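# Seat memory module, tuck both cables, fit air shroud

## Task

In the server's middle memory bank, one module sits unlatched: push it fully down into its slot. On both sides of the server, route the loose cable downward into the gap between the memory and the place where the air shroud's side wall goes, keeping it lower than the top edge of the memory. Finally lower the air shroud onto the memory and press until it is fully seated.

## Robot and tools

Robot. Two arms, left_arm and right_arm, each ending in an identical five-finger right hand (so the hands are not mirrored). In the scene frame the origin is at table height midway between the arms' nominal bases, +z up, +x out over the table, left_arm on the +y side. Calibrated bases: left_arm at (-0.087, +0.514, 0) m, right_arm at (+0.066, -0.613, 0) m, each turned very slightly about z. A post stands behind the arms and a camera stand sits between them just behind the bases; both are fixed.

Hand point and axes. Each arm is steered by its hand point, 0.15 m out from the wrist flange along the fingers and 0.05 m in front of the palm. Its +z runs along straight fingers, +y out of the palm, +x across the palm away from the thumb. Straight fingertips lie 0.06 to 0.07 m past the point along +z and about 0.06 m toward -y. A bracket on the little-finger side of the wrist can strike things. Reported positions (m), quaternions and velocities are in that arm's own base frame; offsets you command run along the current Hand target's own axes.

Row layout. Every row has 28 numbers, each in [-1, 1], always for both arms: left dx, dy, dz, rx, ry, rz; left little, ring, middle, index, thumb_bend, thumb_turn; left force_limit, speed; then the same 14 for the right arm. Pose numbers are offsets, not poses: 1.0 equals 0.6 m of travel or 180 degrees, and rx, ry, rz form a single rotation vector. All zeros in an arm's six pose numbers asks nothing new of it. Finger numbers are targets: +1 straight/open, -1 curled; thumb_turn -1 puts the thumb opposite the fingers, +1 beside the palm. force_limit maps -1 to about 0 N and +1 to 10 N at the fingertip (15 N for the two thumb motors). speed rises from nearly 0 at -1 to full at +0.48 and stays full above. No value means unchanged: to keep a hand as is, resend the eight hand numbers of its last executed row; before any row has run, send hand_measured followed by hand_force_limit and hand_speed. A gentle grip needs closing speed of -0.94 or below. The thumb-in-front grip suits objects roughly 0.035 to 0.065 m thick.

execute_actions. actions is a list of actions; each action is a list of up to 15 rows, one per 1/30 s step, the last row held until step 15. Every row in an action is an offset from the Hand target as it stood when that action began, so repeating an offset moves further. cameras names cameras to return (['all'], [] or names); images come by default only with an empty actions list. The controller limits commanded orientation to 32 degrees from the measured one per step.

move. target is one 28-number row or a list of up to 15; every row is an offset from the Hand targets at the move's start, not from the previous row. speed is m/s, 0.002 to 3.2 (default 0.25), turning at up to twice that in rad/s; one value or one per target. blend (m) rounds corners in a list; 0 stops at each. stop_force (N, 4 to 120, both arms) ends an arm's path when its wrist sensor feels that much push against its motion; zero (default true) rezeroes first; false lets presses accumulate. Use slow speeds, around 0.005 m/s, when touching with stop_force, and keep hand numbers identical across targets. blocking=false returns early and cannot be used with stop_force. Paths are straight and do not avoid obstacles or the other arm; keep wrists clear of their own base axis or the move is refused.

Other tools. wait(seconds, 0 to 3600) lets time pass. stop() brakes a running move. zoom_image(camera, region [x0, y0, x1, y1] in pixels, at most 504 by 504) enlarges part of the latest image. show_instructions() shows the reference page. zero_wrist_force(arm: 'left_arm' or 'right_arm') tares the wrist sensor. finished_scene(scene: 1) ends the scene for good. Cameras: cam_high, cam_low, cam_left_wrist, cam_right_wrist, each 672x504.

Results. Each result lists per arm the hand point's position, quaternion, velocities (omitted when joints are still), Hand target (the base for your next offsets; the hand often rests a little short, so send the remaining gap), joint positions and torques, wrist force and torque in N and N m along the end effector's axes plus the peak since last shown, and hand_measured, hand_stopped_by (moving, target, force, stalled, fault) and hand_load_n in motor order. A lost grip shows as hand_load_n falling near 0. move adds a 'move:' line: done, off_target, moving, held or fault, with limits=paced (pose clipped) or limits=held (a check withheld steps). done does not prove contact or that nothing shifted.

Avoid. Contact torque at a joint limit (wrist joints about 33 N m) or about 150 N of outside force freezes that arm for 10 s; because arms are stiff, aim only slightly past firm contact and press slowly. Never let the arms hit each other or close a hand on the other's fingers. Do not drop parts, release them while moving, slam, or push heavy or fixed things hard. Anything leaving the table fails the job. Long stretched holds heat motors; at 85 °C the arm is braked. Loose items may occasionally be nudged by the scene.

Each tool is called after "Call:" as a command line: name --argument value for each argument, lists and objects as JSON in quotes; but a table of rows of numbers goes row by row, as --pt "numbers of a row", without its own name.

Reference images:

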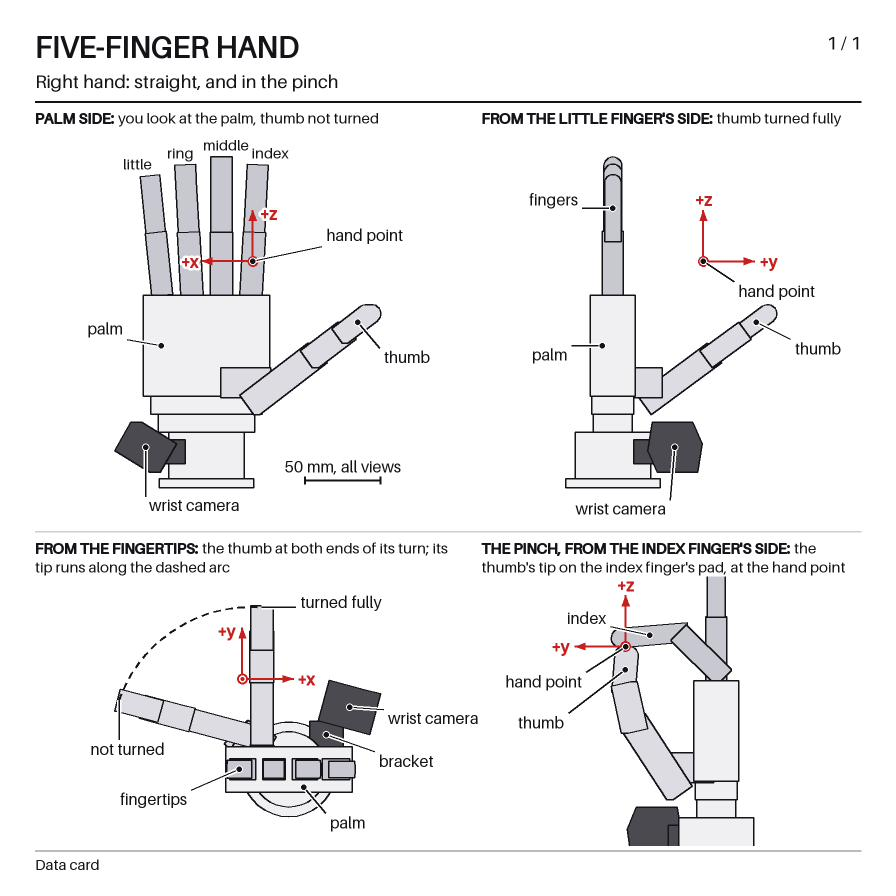

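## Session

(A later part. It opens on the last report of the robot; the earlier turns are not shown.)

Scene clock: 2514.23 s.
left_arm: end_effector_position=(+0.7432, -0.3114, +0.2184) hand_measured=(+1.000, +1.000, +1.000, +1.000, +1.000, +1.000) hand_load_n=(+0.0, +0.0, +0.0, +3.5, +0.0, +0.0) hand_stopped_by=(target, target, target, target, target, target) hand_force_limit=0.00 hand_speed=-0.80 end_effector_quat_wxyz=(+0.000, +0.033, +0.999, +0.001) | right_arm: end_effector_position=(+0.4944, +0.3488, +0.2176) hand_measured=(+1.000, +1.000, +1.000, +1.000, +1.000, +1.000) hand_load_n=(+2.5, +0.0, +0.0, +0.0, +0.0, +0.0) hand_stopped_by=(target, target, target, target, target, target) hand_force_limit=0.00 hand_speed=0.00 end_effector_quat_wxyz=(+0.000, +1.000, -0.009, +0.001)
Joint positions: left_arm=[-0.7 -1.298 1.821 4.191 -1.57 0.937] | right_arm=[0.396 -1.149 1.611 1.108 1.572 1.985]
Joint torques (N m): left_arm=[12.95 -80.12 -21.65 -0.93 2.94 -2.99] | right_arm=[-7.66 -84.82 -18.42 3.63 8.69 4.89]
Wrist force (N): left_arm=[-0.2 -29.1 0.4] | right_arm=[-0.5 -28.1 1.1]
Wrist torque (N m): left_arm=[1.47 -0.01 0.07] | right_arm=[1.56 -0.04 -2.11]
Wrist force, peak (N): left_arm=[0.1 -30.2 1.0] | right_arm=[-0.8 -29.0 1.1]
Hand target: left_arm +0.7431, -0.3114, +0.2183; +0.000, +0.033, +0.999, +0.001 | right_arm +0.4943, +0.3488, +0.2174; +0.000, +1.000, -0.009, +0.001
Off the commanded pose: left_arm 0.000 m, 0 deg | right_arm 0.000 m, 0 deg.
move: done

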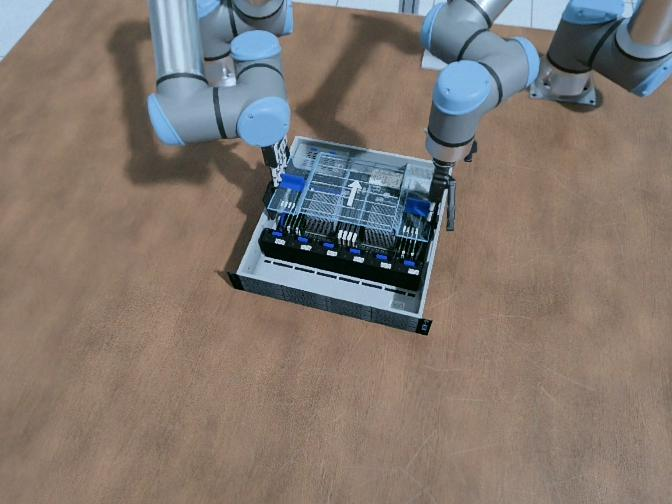

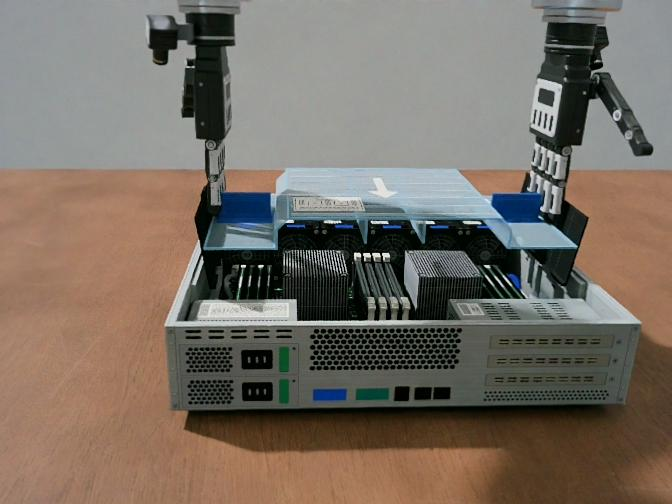

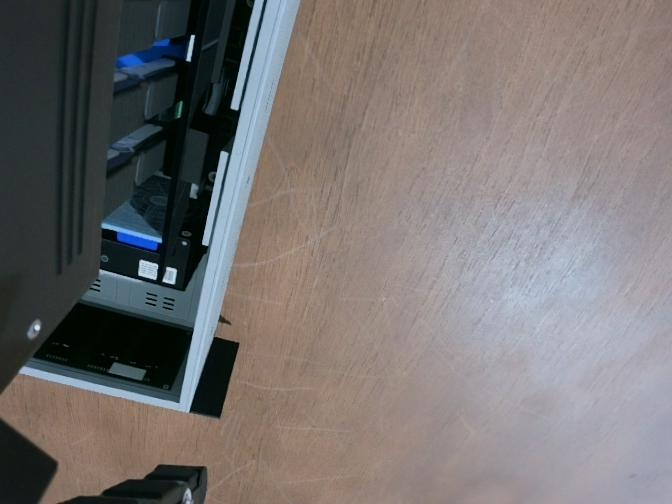

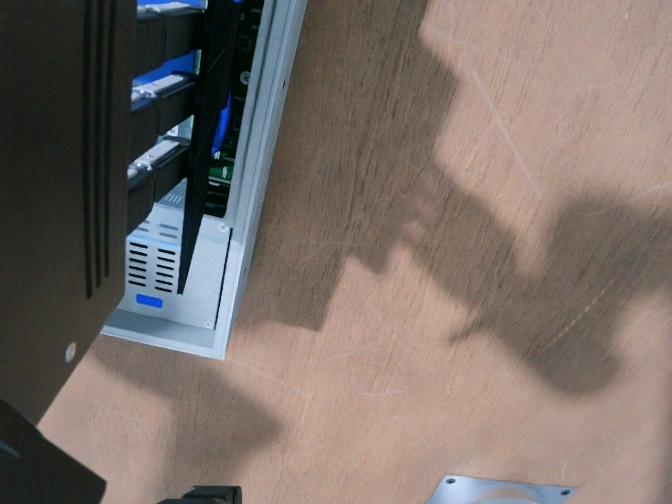

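Call:
move --target '[0,0,0.0133,0,0,0,1,1,1,1,1,1,0,-0.8, 0,0,0.0133,0,0,0,1,1,1,1,1,1,0,0]' --speed 0.02 --stop_force 6 --cameras '["all"]'

Call:
zoom_image --camera "cam_left_wrist" --region '[150, 50, 300, 200]'

Call:
zoom_image --camera "cam_right_wrist" --region '[170, 0, 320, 150]'

Call:
zoom_image --camera "cam_low" --region '[500, 180, 620, 300]'

Call:
zoom_image --camera "cam_low" --region '[160, 190, 280, 310]'

Scene clock: 2618.40 s.
left_arm: end_effector_position=(+0.7431, -0.3114, +0.2103) hand_measured=(+1.000, +1.000, +1.000, +1.000, +1.000, +1.000) hand_load_n=(+0.0, +0.0, +0.0, +3.5, +0.0, +0.0) hand_stopped_by=(target, target, target, target, target, target) hand_force_limit=0.00 hand_speed=-0.80 end_effector_quat_wxyz=(+0.000, +0.033, +0.999, +0.001) | right_arm: end_effector_position=(+0.4943, +0.3488, +0.2094) hand_measured=(+1.000, +1.000, +1.000, +1.000, +1.000, +1.000) hand_load_n=(+2.5, +0.0, +0.0, +0.0, +0.0, +0.0) hand_stopped_by=(target, target, target, target, target, target) hand_force_limit=0.00 hand_speed=0.00 end_effector_quat_wxyz=(+0.000, +1.000, -0.009, +0.001)
Joint positions: left_arm=[-0.701 -1.292 1.828 4.177 -1.57 0.937] | right_arm=[0.396 -1.143 1.618 1.094 1.572 1.985]
Joint torques (N m): left_arm=[15.35 -58.54 -21.41 -1.12 11.68 -2.53] | right_arm=[-10.28 -55.45 -19.32 3.23 10.34 3.27]
Wrist force (N): left_arm=[-0.3 -29.1 0.6] | right_arm=[-0.5 -27.9 1.0]
Wrist torque (N m): left_arm=[1.46 -0.01 0.07] | right_arm=[1.61 -0.04 -2.10]
Wrist force, peak (N): left_arm=[-0.4 -29.5 0.5] | right_arm=[-0.8 -28.4 1.1]
Hand target: left_arm +0.7431, -0.3114, +0.2103; +0.000, +0.033, +0.999, +0.001 | right_arm +0.4943, +0.3488, +0.2094; +0.000, +1.000, -0.009, +0.001
Off the commanded pose: left_arm 0.000 m, 0 deg | right_arm 0.000 m, 0 deg.
move: done

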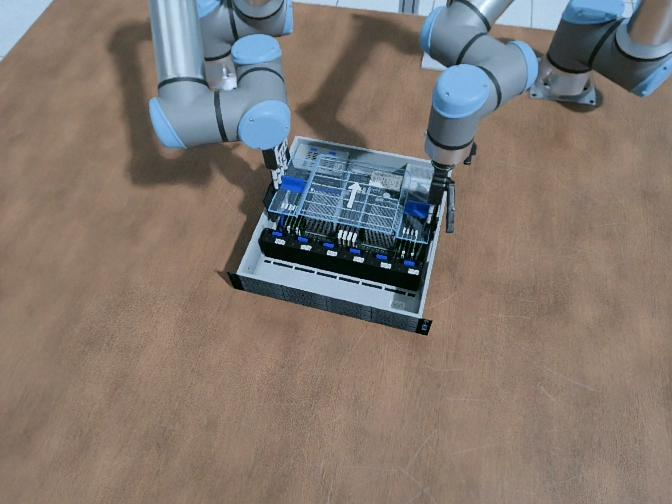

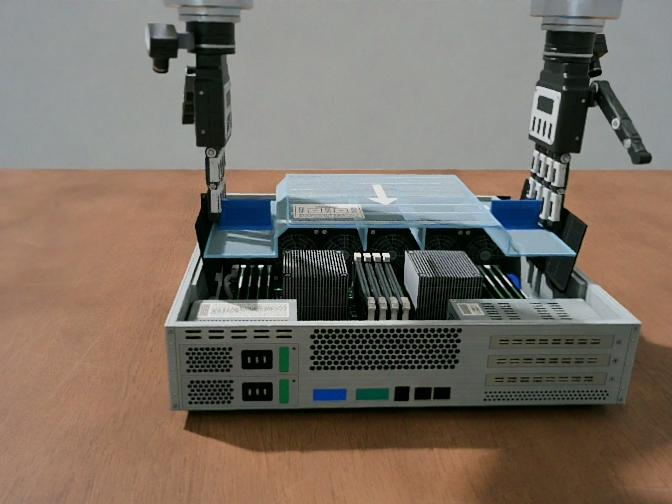

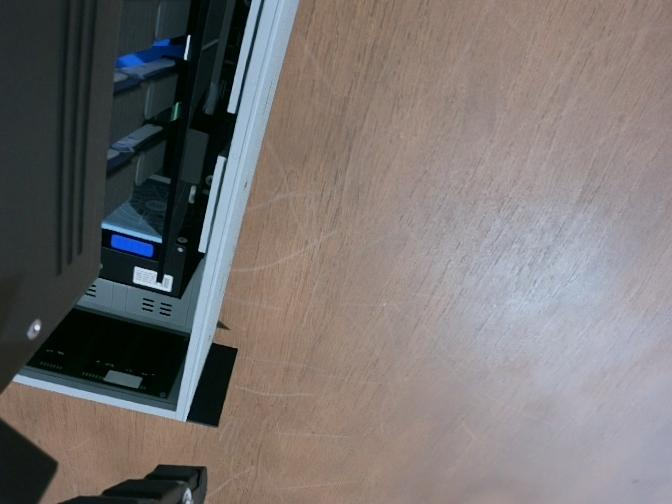

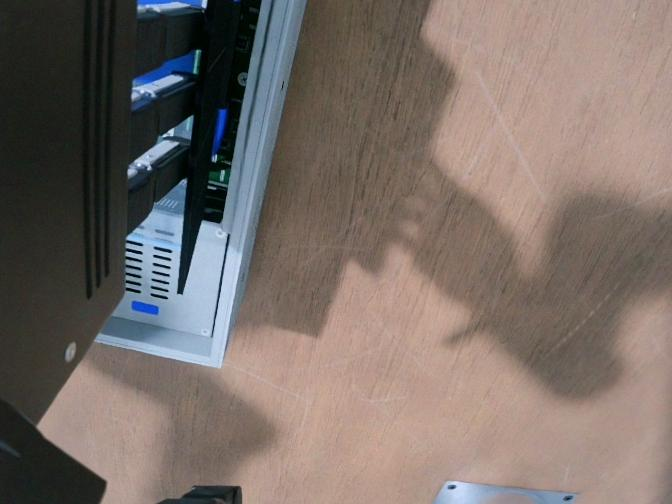

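Scaled by 3.360 from the camera's image (finer frame: 960x720).

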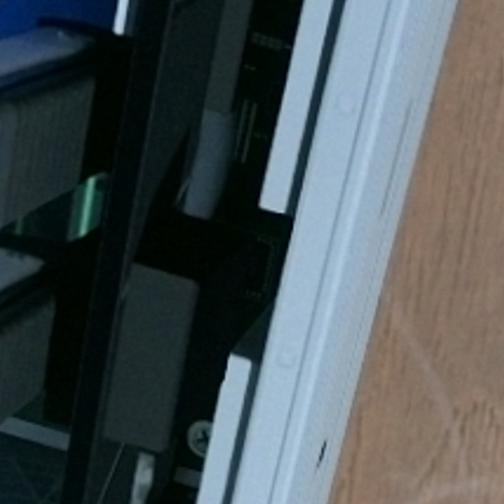

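Scaled by 3.360 from the camera's image (finer frame: 960x720).

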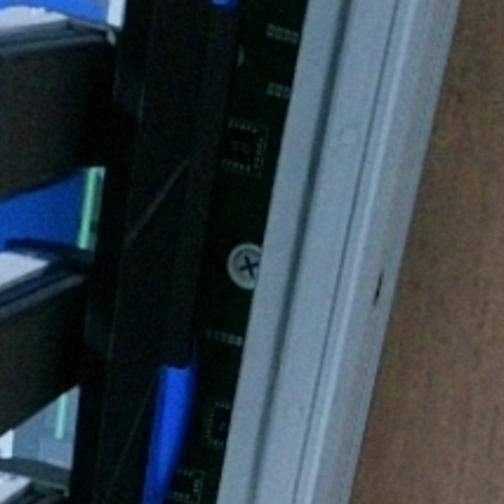

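Scaled by 4.200 from the camera's image (finer frame: 960x720).

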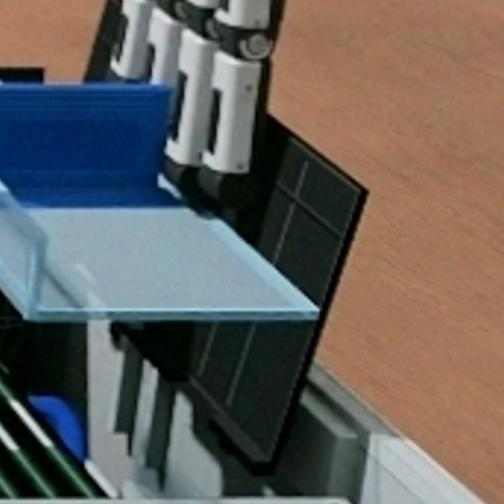

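Scaled by 4.200 from the camera's image (finer frame: 960x720).

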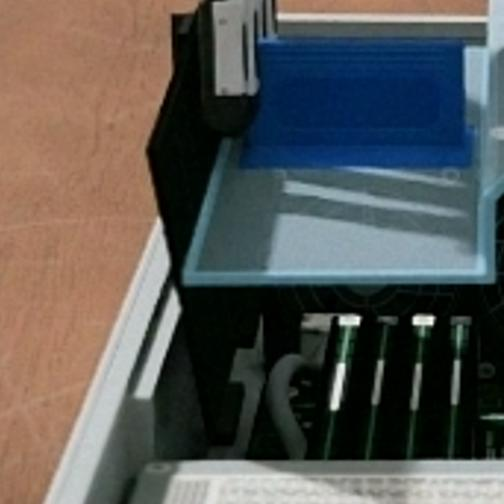

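Call:
move --target '[-0.005,-0.0014,0,0,0,0,1,1,1,1,1,1,0,-0.8, 0.005,0.0016,0,0,0,0,1,1,1,1,1,1,0,0]' --speed 0.02

Call:
move --target '[0,0,0.0167,0,0,0,1,1,1,1,1,1,0,-0.8, 0,0,0.0167,0,0,0,1,1,1,1,1,1,0,0]' --speed 0.01 --stop_force 5 --cameras '["cam_low","cam_left_wrist","cam_right_wrist"]'

Call:
zoom_image --camera "cam_left_wrist" --region '[150, 50, 300, 200]'

Call:
zoom_image --camera "cam_right_wrist" --region '[140, 0, 290, 150]'

Call:
zoom_image --camera "cam_low" --region '[500, 200, 620, 320]'

Call:
zoom_image --camera "cam_low" --region '[160, 200, 280, 320]'

Scene clock: 2697.50 s.
left_arm: end_effector_position=(+0.7459, -0.3124, +0.2103) hand_measured=(+1.000, +1.000, +1.000, +1.000, +1.000, +1.000) hand_load_n=(+0.0, +0.0, +0.0, +3.5, +0.0, +0.0) hand_stopped_by=(target, target, target, target, target, target) hand_force_limit=0.00 hand_speed=-0.80 end_effector_quat_wxyz=(+0.000, +0.033, +0.999, +0.001) | right_arm: end_effector_position=(+0.4972, +0.3478, +0.2094) hand_measured=(+1.000, +1.000, +1.000, +1.000, +1.000, +1.000) hand_load_n=(+2.5, +0.0, +0.0, +0.0, +0.0, +0.0) hand_stopped_by=(target, target, target, target, target, target) hand_force_limit=0.00 hand_speed=0.00 end_effector_quat_wxyz=(+0.000, +1.000, -0.009, +0.001)
Joint positions: left_arm=[-0.699 -1.287 1.822 4.179 -1.57 0.938] | right_arm=[0.393 -1.14 1.614 1.096 1.572 1.982]
Joint torques (N m): left_arm=[34.96 -57.11 -44.59 2.42 11.83 1.24] | right_arm=[-32.6 -55.53 -34.56 14.39 10.45 -1.52]
Wrist force (N): left_arm=[-0.5 -27.1 0.5] | right_arm=[-0.6 -26.2 0.6]
Wrist torque (N m): left_arm=[1.37 0.04 0.07] | right_arm=[1.51 -0.01 -1.88]
Wrist force, peak (N): left_arm=[-0.2 -29.7 0.4] | right_arm=[-0.5 -28.4 0.9]
Hand target: left_arm +0.7460, -0.3124, +0.2103; +0.000, +0.033, +0.999, +0.001 | right_arm +0.4973, +0.3478, +0.2094; +0.000, +1.000, -0.009, +0.001
Off the commanded pose: left_arm 0.000 m, 0 deg | right_arm 0.000 m, 0 deg.
move: done

Scene clock: 2699.43 s.
left_arm: end_effector_position=(+0.7460, -0.3124, +0.2003) hand_measured=(+1.000, +1.000, +1.000, +1.000, +1.000, +1.000) hand_load_n=(+0.0, +0.0, +0.0, +3.5, +0.0, +0.0) hand_stopped_by=(target, target, target, target, target, target) hand_force_limit=0.00 hand_speed=-0.80 end_effector_quat_wxyz=(+0.000, +0.033, +0.999, +0.001) | right_arm: end_effector_position=(+0.4973, +0.3478, +0.1994) hand_measured=(+1.000, +1.000, +1.000, +1.000, +1.000, +1.000) hand_load_n=(+2.5, +0.0, +0.0, +0.0, +0.0, +0.0) hand_stopped_by=(target, target, target, target, target, target) hand_force_limit=0.00 hand_speed=0.00 end_effector_quat_wxyz=(+0.000, +1.000, -0.009, +0.001)
Joint positions: left_arm=[-0.699 -1.278 1.831 4.161 -1.57 0.938] | right_arm=[0.393 -1.133 1.622 1.08 1.572 1.982]
Joint torques (N m): left_arm=[35.75 -60.63 -20.13 -1.3 10.23 0.96] | right_arm=[-37.25 -56.5 -18.49 3.16 10.02 -1.15]
Wrist force (N): left_arm=[-0.4 -29.1 0.2] | right_arm=[-0.5 -28.4 0.7]
Wrist torque (N m): left_arm=[1.51 0.04 -0.07] | right_arm=[1.57 -0.03 -1.88]
Wrist force, peak (N): left_arm=[-0.2 -29.5 0.9] | right_arm=[-0.2 -28.5 1.0]
Hand target: left_arm +0.7460, -0.3124, +0.2003; +0.000, +0.033, +0.999, +0.001 | right_arm +0.4973, +0.3478, +0.1994; +0.000, +1.000, -0.009, +0.001
Off the commanded pose: left_arm 0.000 m, 0 deg | right_arm 0.000 m, 0 deg.
move: done

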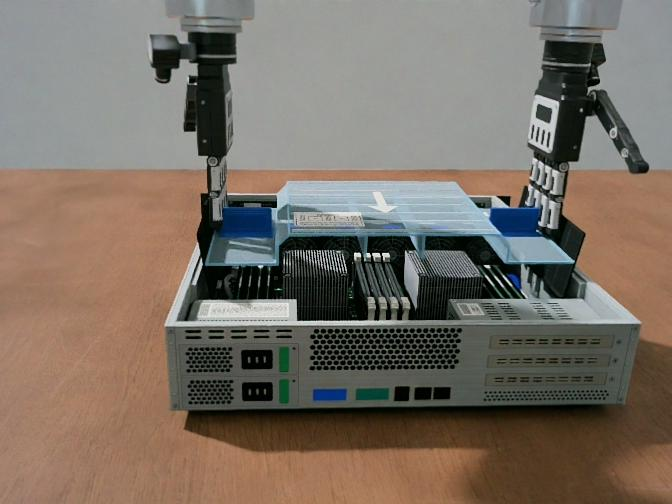

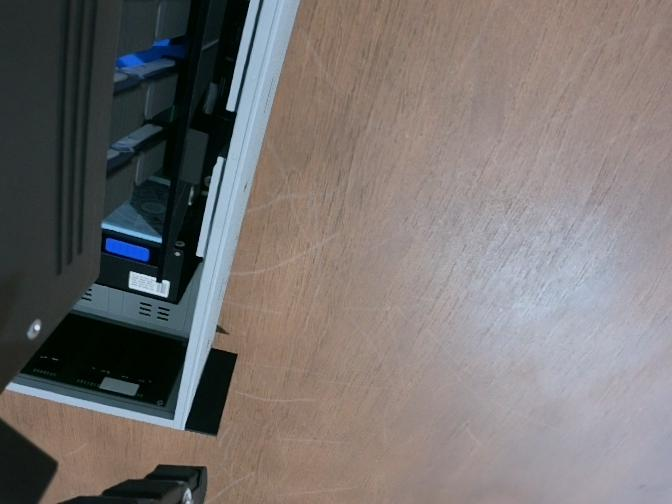

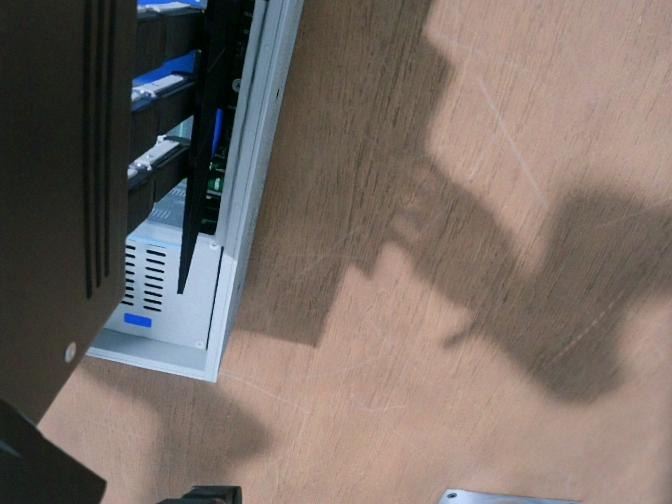

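Scaled by 3.360 from the camera's image (finer frame: 960x720).

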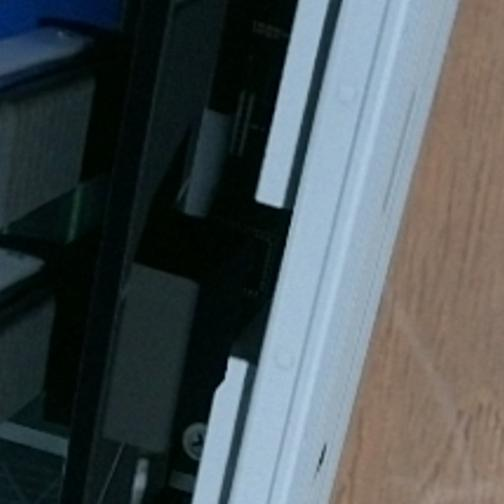

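Scaled by 3.360 from the camera's image (finer frame: 960x720).

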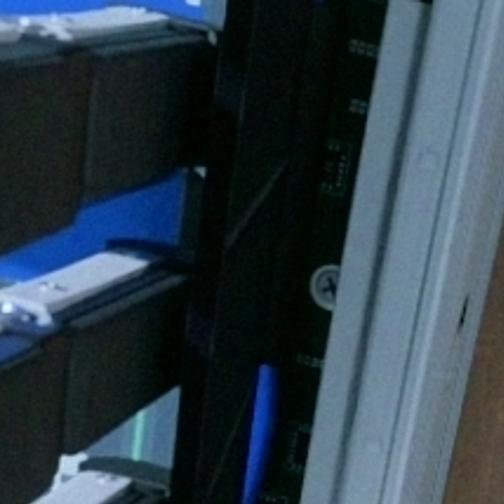

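Scaled by 4.200 from the camera's image (finer frame: 960x720).

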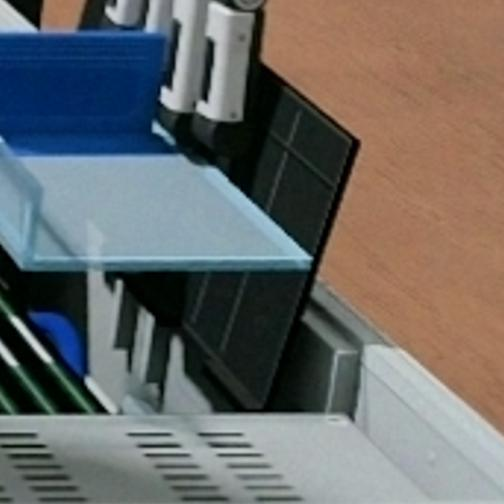

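Scaled by 4.200 from the camera's image (finer frame: 960x720).

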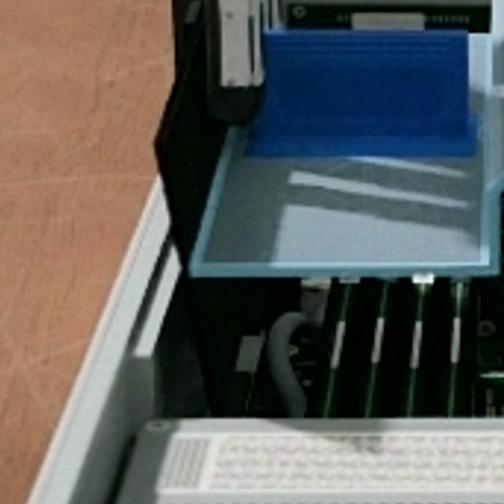

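Call:
move --target '[0,0,0.0167,0,0,0,1,1,1,1,1,1,0,-0.8, 0,0,0.0167,0,0,0,1,1,1,1,1,1,0,0]' --speed 0.01 --stop_force 5 --cameras '["cam_low","cam_left_wrist","cam_right_wrist","cam_high"]'

Call:
zoom_image --camera "cam_left_wrist" --region '[150, 50, 300, 200]'

Call:
zoom_image --camera "cam_right_wrist" --region '[140, 0, 290, 150]'

Call:
zoom_image --camera "cam_low" --region '[500, 200, 620, 320]'

Call:
zoom_image --camera "cam_low" --region '[160, 200, 280, 320]'

Scene clock: 2707.97 s.
left_arm: end_effector_position=(+0.7460, -0.3124, +0.1903) hand_measured=(+1.000, +1.000, +1.000, +1.000, +1.000, +1.000) hand_load_n=(+0.0, +0.0, +0.0, +3.5, +0.0, +0.0) hand_stopped_by=(target, target, target, target, target, target) hand_force_limit=0.00 hand_speed=-0.80 end_effector_quat_wxyz=(+0.000, +0.033, +0.999, +0.001) | right_arm: end_effector_position=(+0.4973, +0.3478, +0.1894) hand_measured=(+1.000, +1.000, +1.000, +1.000, +1.000, +1.000) hand_load_n=(+2.5, +0.0, +0.0, +0.0, -0.5, +0.0) hand_stopped_by=(target, target, target, target, target, target) hand_force_limit=0.00 hand_speed=0.00 end_effector_quat_wxyz=(+0.000, +1.000, -0.009, +0.001)
Joint positions: left_arm=[-0.699 -1.269 1.839 4.144 -1.57 0.938] | right_arm=[0.393 -1.125 1.63 1.064 1.572 1.982]
Joint torques (N m): left_arm=[33.32 -62 -20.55 -1.02 7.17 0.95] | right_arm=[-37.18 -57.85 -18.8 3.58 6.94 -1.45]
Wrist force (N): left_arm=[0.0 -29.4 0.4] | right_arm=[-0.2 -28.0 0.8]
Wrist torque (N m): left_arm=[1.45 -0.04 -0.05] | right_arm=[1.63 -0.07 -1.85]
Wrist force, peak (N): left_arm=[0.2 -29.7 0.6] | right_arm=[-0.5 -28.5 1.0]
Hand target: left_arm +0.7460, -0.3124, +0.1903; +0.000, +0.033, +0.999, +0.001 | right_arm +0.4973, +0.3478, +0.1894; +0.000, +1.000, -0.009, +0.001
Off the commanded pose: left_arm 0.000 m, 0 deg | right_arm 0.000 m, 0 deg.
move: done

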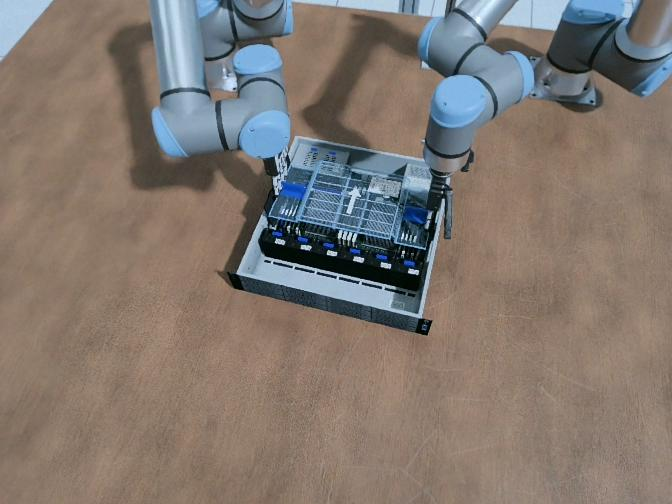

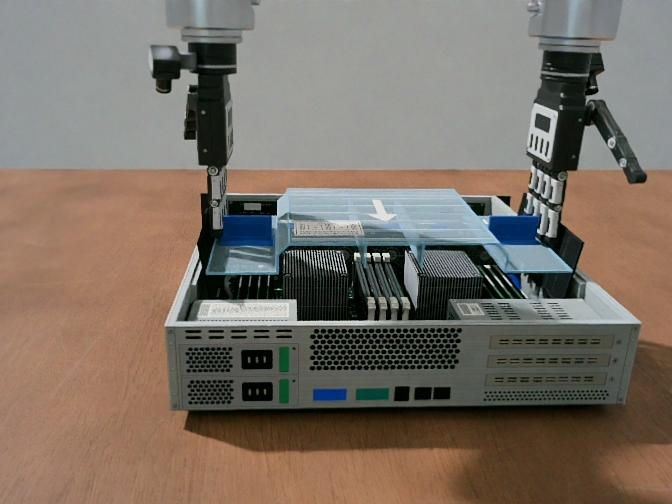

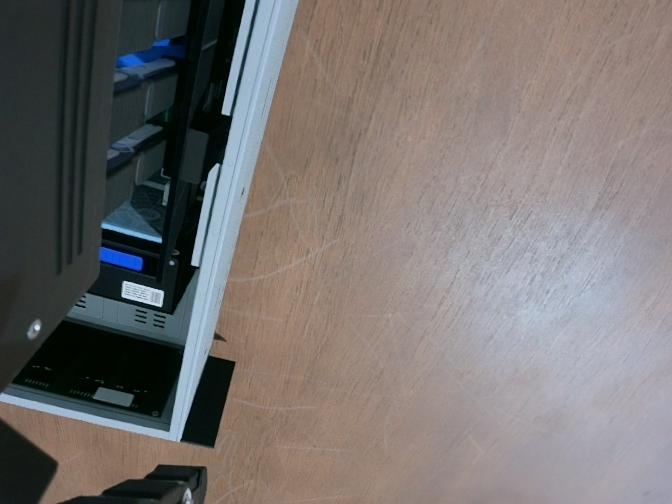

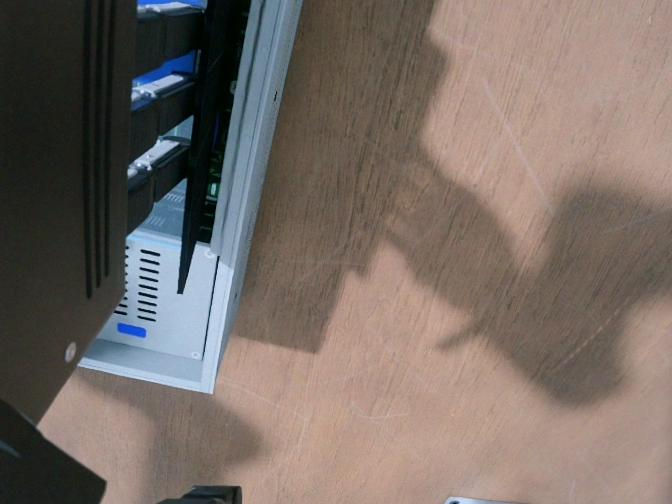

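Scaled by 3.360 from the camera's image (finer frame: 960x720).

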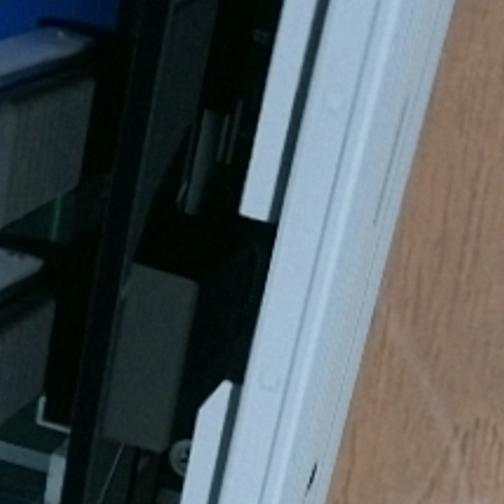

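Scaled by 3.360 from the camera's image (finer frame: 960x720).

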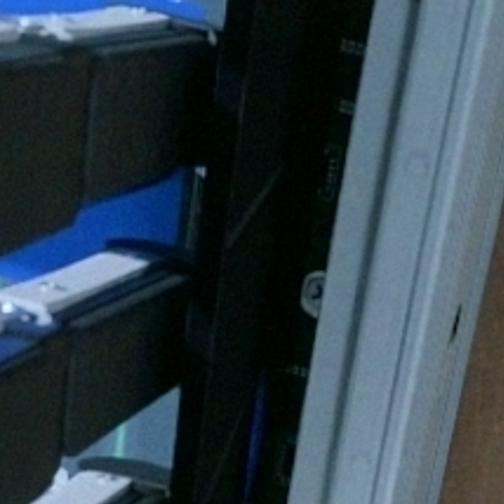

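Scaled by 4.200 from the camera's image (finer frame: 960x720).

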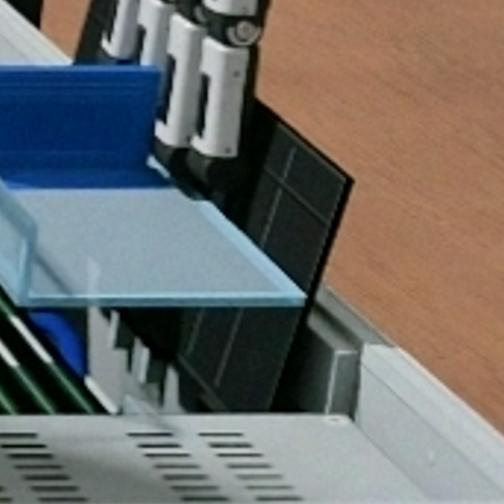

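Scaled by 4.200 from the camera's image (finer frame: 960x720).

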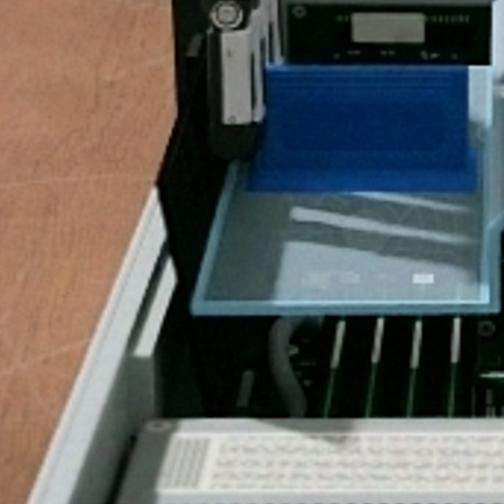

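Call:
move --target '[0,0,0.025,0,0,0,1,1,1,1,1,1,0,-0.8, 0,0,0.025,0,0,0,1,1,1,1,1,1,0,0]' --speed 0.01 --stop_force 5 --cameras '["cam_low","cam_left_wrist","cam_right_wrist","cam_high"]'

Call:
zoom_image --camera "cam_left_wrist" --region '[150, 50, 300, 200]'

Call:
zoom_image --camera "cam_right_wrist" --region '[140, 0, 290, 150]'

Call:
zoom_image --camera "cam_low" --region '[500, 200, 620, 320]'

Call:
zoom_image --camera "cam_low" --region '[160, 200, 280, 320]'

Scene clock: 2728.43 s.
left_arm: end_effector_position=(+0.7460, -0.3123, +0.1798) hand_measured=(+1.000, +1.000, +1.000, +1.000, +1.000, +1.000) hand_load_n=(+0.0, +0.0, +0.0, +2.5, +0.0, +0.0) hand_stopped_by=(target, target, target, target, target, target) hand_force_limit=0.00 hand_speed=-0.80 end_effector_quat_wxyz=(+0.000, +0.033, +0.999, +0.001) | right_arm: end_effector_position=(+0.4974, +0.3478, +0.1744) hand_measured=(+1.000, +1.000, +1.000, +1.000, +1.000, +1.000) hand_load_n=(+2.0, +0.0, +0.0, +0.0, +0.0, +0.0) hand_stopped_by=(target, target, target, target, target, target) hand_force_limit=0.00 hand_speed=0.00 end_effector_quat_wxyz=(+0.000, +1.000, -0.009, +0.001)
Joint positions: left_arm=[-0.699 -1.26 1.847 4.126 -1.57 0.938] | right_arm=[0.392 -1.113 1.642 1.04 1.572 1.982]
Joint torques (N m): left_arm=[18.78 -78.96 -42.83 2.33 3.84 1.2] | right_arm=[-25.82 -58 -18.35 2.62 4.63 -0.77]
Wrist force (N): left_arm=[0.4 -23.1 1.1] | right_arm=[-0.5 -22.8 0.1]
Wrist torque (N m): left_arm=[1.17 -0.07 0.00] | right_arm=[1.31 -0.02 -1.49]
Wrist force, peak (N): left_arm=[-0.1 -29.6 0.7] | right_arm=[-0.3 -28.5 0.3]
Hand target: left_arm +0.7460, -0.3124, +0.1798; +0.000, +0.033, +0.999, +0.001 (not the last commanded pose) | right_arm +0.4974, +0.3478, +0.1744; +0.000, +1.000, -0.009, +0.001
Off the commanded pose: left_arm 0.005 m, 0 deg | right_arm 0.000 m, 0 deg.
move: contact (left_arm)

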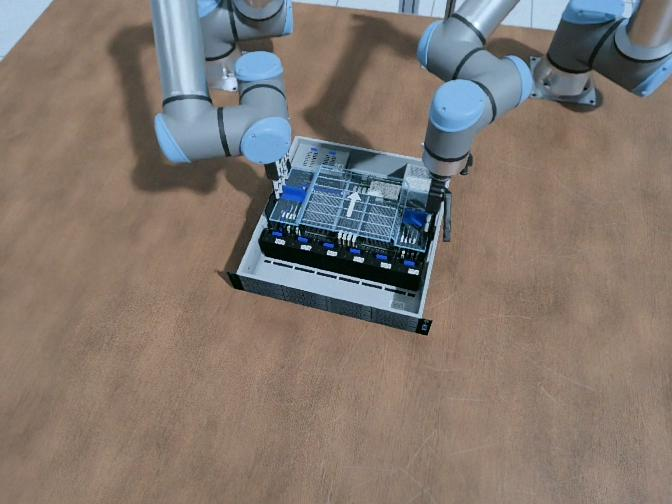

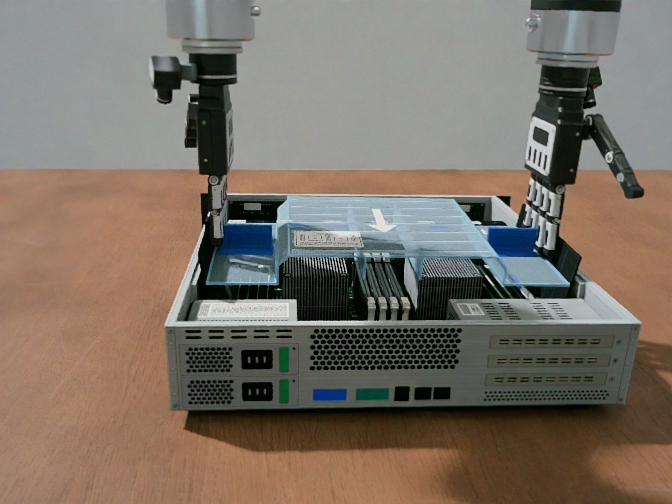

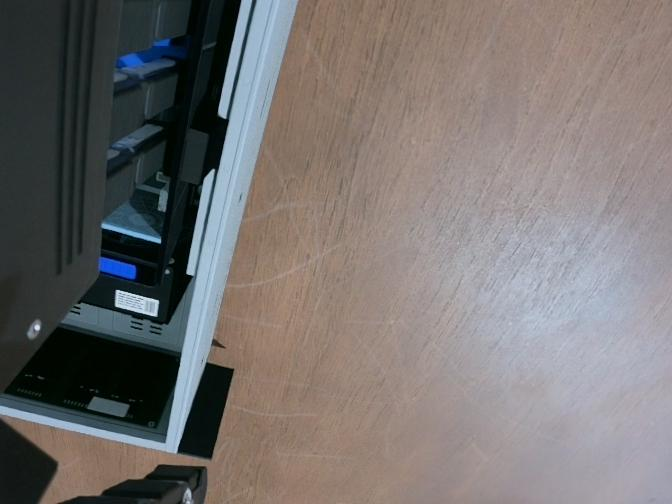

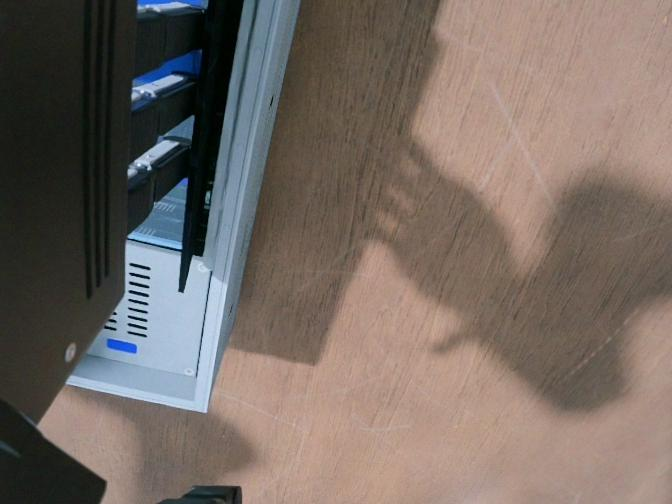

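Scaled by 3.360 from the camera's image (finer frame: 960x720).

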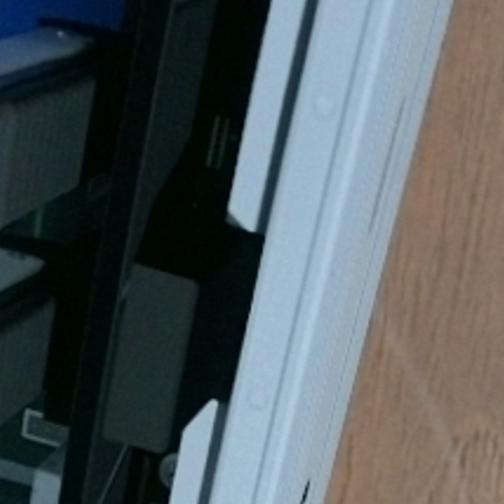

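Scaled by 3.360 from the camera's image (finer frame: 960x720).

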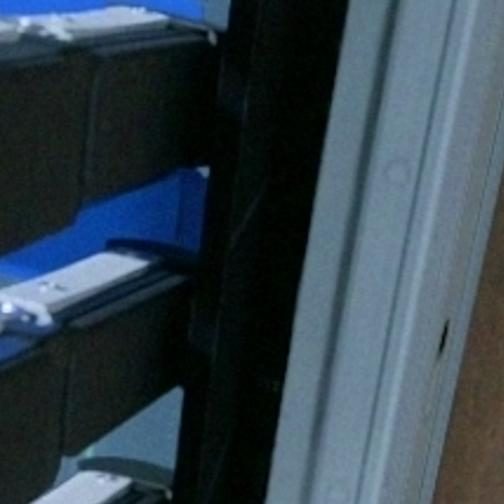

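Scaled by 4.200 from the camera's image (finer frame: 960x720).

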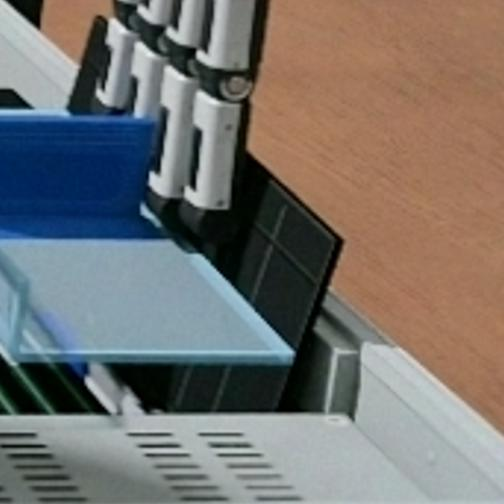

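Scaled by 4.200 from the camera's image (finer frame: 960x720).

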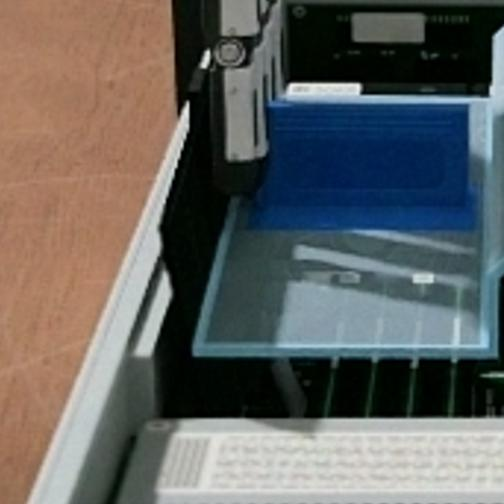

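Call:
move --target '[0,0,0.0075,0,0,0,1,1,1,1,1,1,0,-0.8, 0,0,0,0,0,0,1,1,1,1,1,1,0,0]' --speed 0.005 --stop_force 4

Scene clock: 2736.67 s.
left_arm: end_effector_position=(+0.7460, -0.3124, +0.1753) hand_measured=(+1.000, +1.000, +1.000, +1.000, +1.000, +1.000) hand_load_n=(+0.0, +0.0, +0.0, +3.0, +0.0, +0.0) hand_stopped_by=(target, target, target, target, target, target) hand_force_limit=0.00 hand_speed=-0.80 end_effector_quat_wxyz=(+0.000, +0.033, +0.999, +0.001) | right_arm: end_effector_position=(+0.4974, +0.3478, +0.1744) hand_measured=(+1.000, +1.000, +1.000, +1.000, +1.000, +1.000) hand_load_n=(+2.5, +0.0, +0.0, +0.0, +0.0, +0.0) hand_stopped_by=(target, target, target, target, target, target) hand_force_limit=0.00 hand_speed=0.00 end_effector_quat_wxyz=(+0.000, +1.000, -0.009, +0.001)
Joint positions: left_arm=[-0.699 -1.255 1.851 4.118 -1.57 0.938] | right_arm=[0.392 -1.113 1.642 1.04 1.572 1.982]
Joint torques (N m): left_arm=[15.52 -60.14 -19.17 -0.77 3.57 0.93] | right_arm=[-4.53 -59.75 -18.16 5.36 4.31 -1.08]
Wrist force (N): left_arm=[-1.9 -26.4 -0.2] | right_arm=[-1.3 -26.0 0.6]
Wrist torque (N m): left_arm=[1.44 -0.02 -0.13] | right_arm=[1.52 -0.07 -1.77]
Wrist force, peak (N): left_arm=[-0.9 -28.3 0.5] | right_arm=[-1.1 -27.2 0.7]
Hand target: left_arm +0.7460, -0.3124, +0.1753; +0.000, +0.033, +0.999, +0.001 | right_arm +0.4974, +0.3478, +0.1744; +0.000, +1.000, -0.009, +0.001
Off the commanded pose: left_arm 0.000 m, 0 deg | right_arm 0.000 m, 0 deg.
move: done

Call:
move --target '[0,0,0.0167,0,0,0,1,1,1,1,1,1,0,-0.8, 0,0,0.0167,0,0,0,1,1,1,1,1,1,0,0]' --speed 0.005 --stop_force 6 --cameras '["cam_low","cam_left_wrist","cam_right_wrist"]'

Call:
zoom_image --camera "cam_left_wrist" --region '[150, 50, 300, 200]'

Call:
zoom_image --camera "cam_low" --region '[160, 170, 360, 320]'

Call:
zoom_image --camera "cam_low" --region '[420, 170, 620, 320]'

Scene clock: 2748.00 s.
left_arm: end_effector_position=(+0.7460, -0.3123, +0.1653) hand_measured=(+1.000, +1.000, +1.000, +1.000, +1.000, +1.000) hand_load_n=(+0.0, +0.0, +0.0, +3.0, +0.0, +0.0) hand_stopped_by=(target, target, target, target, target, target) hand_force_limit=0.00 hand_speed=-0.80 end_effector_quat_wxyz=(+0.000, +0.033, +0.999, +0.001) | right_arm: end_effector_position=(+0.4974, +0.3478, +0.1644) hand_measured=(+1.000, +1.000, +1.000, +1.000, +1.000, +1.000) hand_load_n=(+2.0, +0.0, +0.0, +0.0, +0.0, +0.0) hand_stopped_by=(target, target, target, target, target, target) hand_force_limit=0.00 hand_speed=0.00 end_effector_quat_wxyz=(+0.000, +1.000, -0.009, +0.001)
Joint positions: left_arm=[-0.699 -1.246 1.859 4.101 -1.57 0.938] | right_arm=[0.392 -1.104 1.649 1.025 1.572 1.982]
Joint torques (N m): left_arm=[29.98 -59.19 -18.08 -1.13 3.69 1.05] | right_arm=[-12.54 -56.47 -18.72 2.8 4.54 -1.5]
Wrist force (N): left_arm=[-2.8 -23.1 -2.2] | right_arm=[-0.8 -22.2 0.5]
Wrist torque (N m): left_arm=[1.29 -0.21 -0.19] | right_arm=[1.28 0.02 -1.48]
Wrist force, peak (N): left_arm=[-1.1 -27.5 -0.1] | right_arm=[-0.8 -27.0 0.8]
Hand target: left_arm +0.7460, -0.3123, +0.1653; +0.000, +0.033, +0.999, +0.001 | right_arm +0.4974, +0.3478, +0.1644; +0.000, +1.000, -0.009, +0.001
Off the commanded pose: left_arm 0.000 m, 0 deg | right_arm 0.000 m, 0 deg.
move: done

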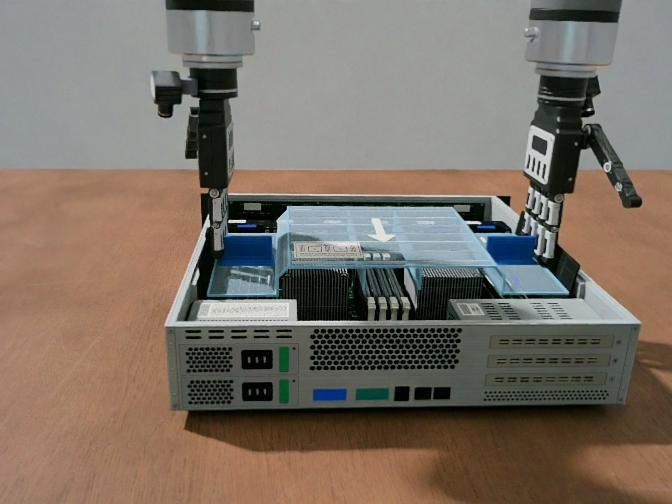

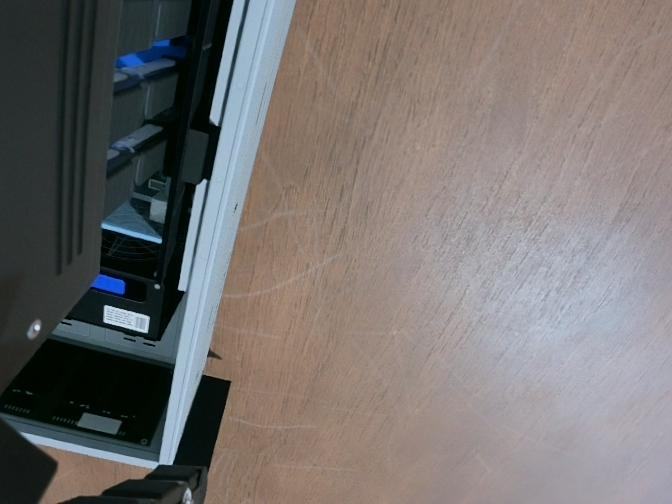

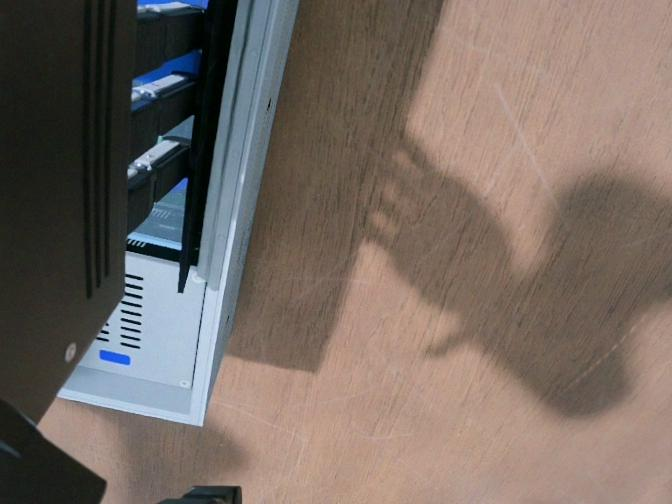

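Scaled by 3.360 from the camera's image (finer frame: 960x720).

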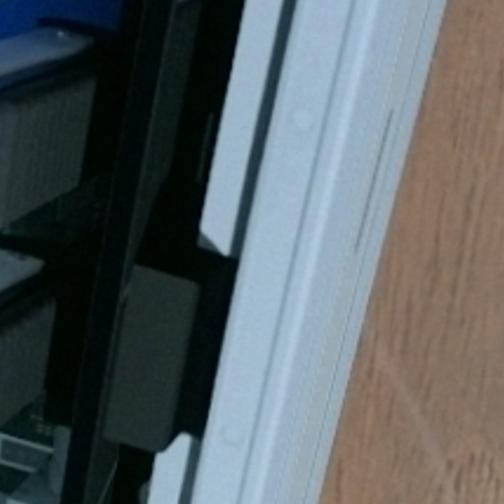

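Scaled by 2.520 from the camera's image (finer frame: 960x720).

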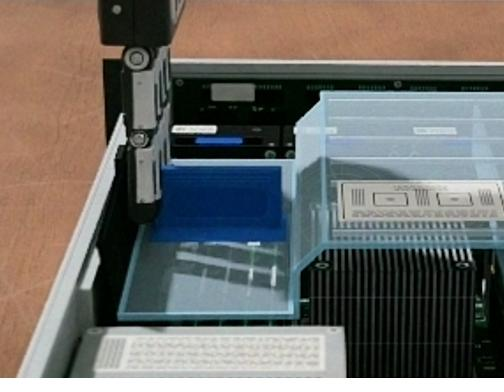

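Scaled by 2.520 from the camera's image (finer frame: 960x720).

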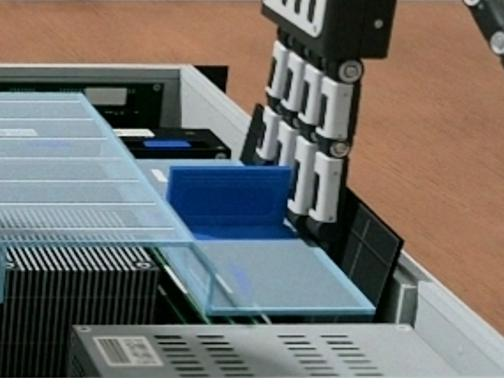

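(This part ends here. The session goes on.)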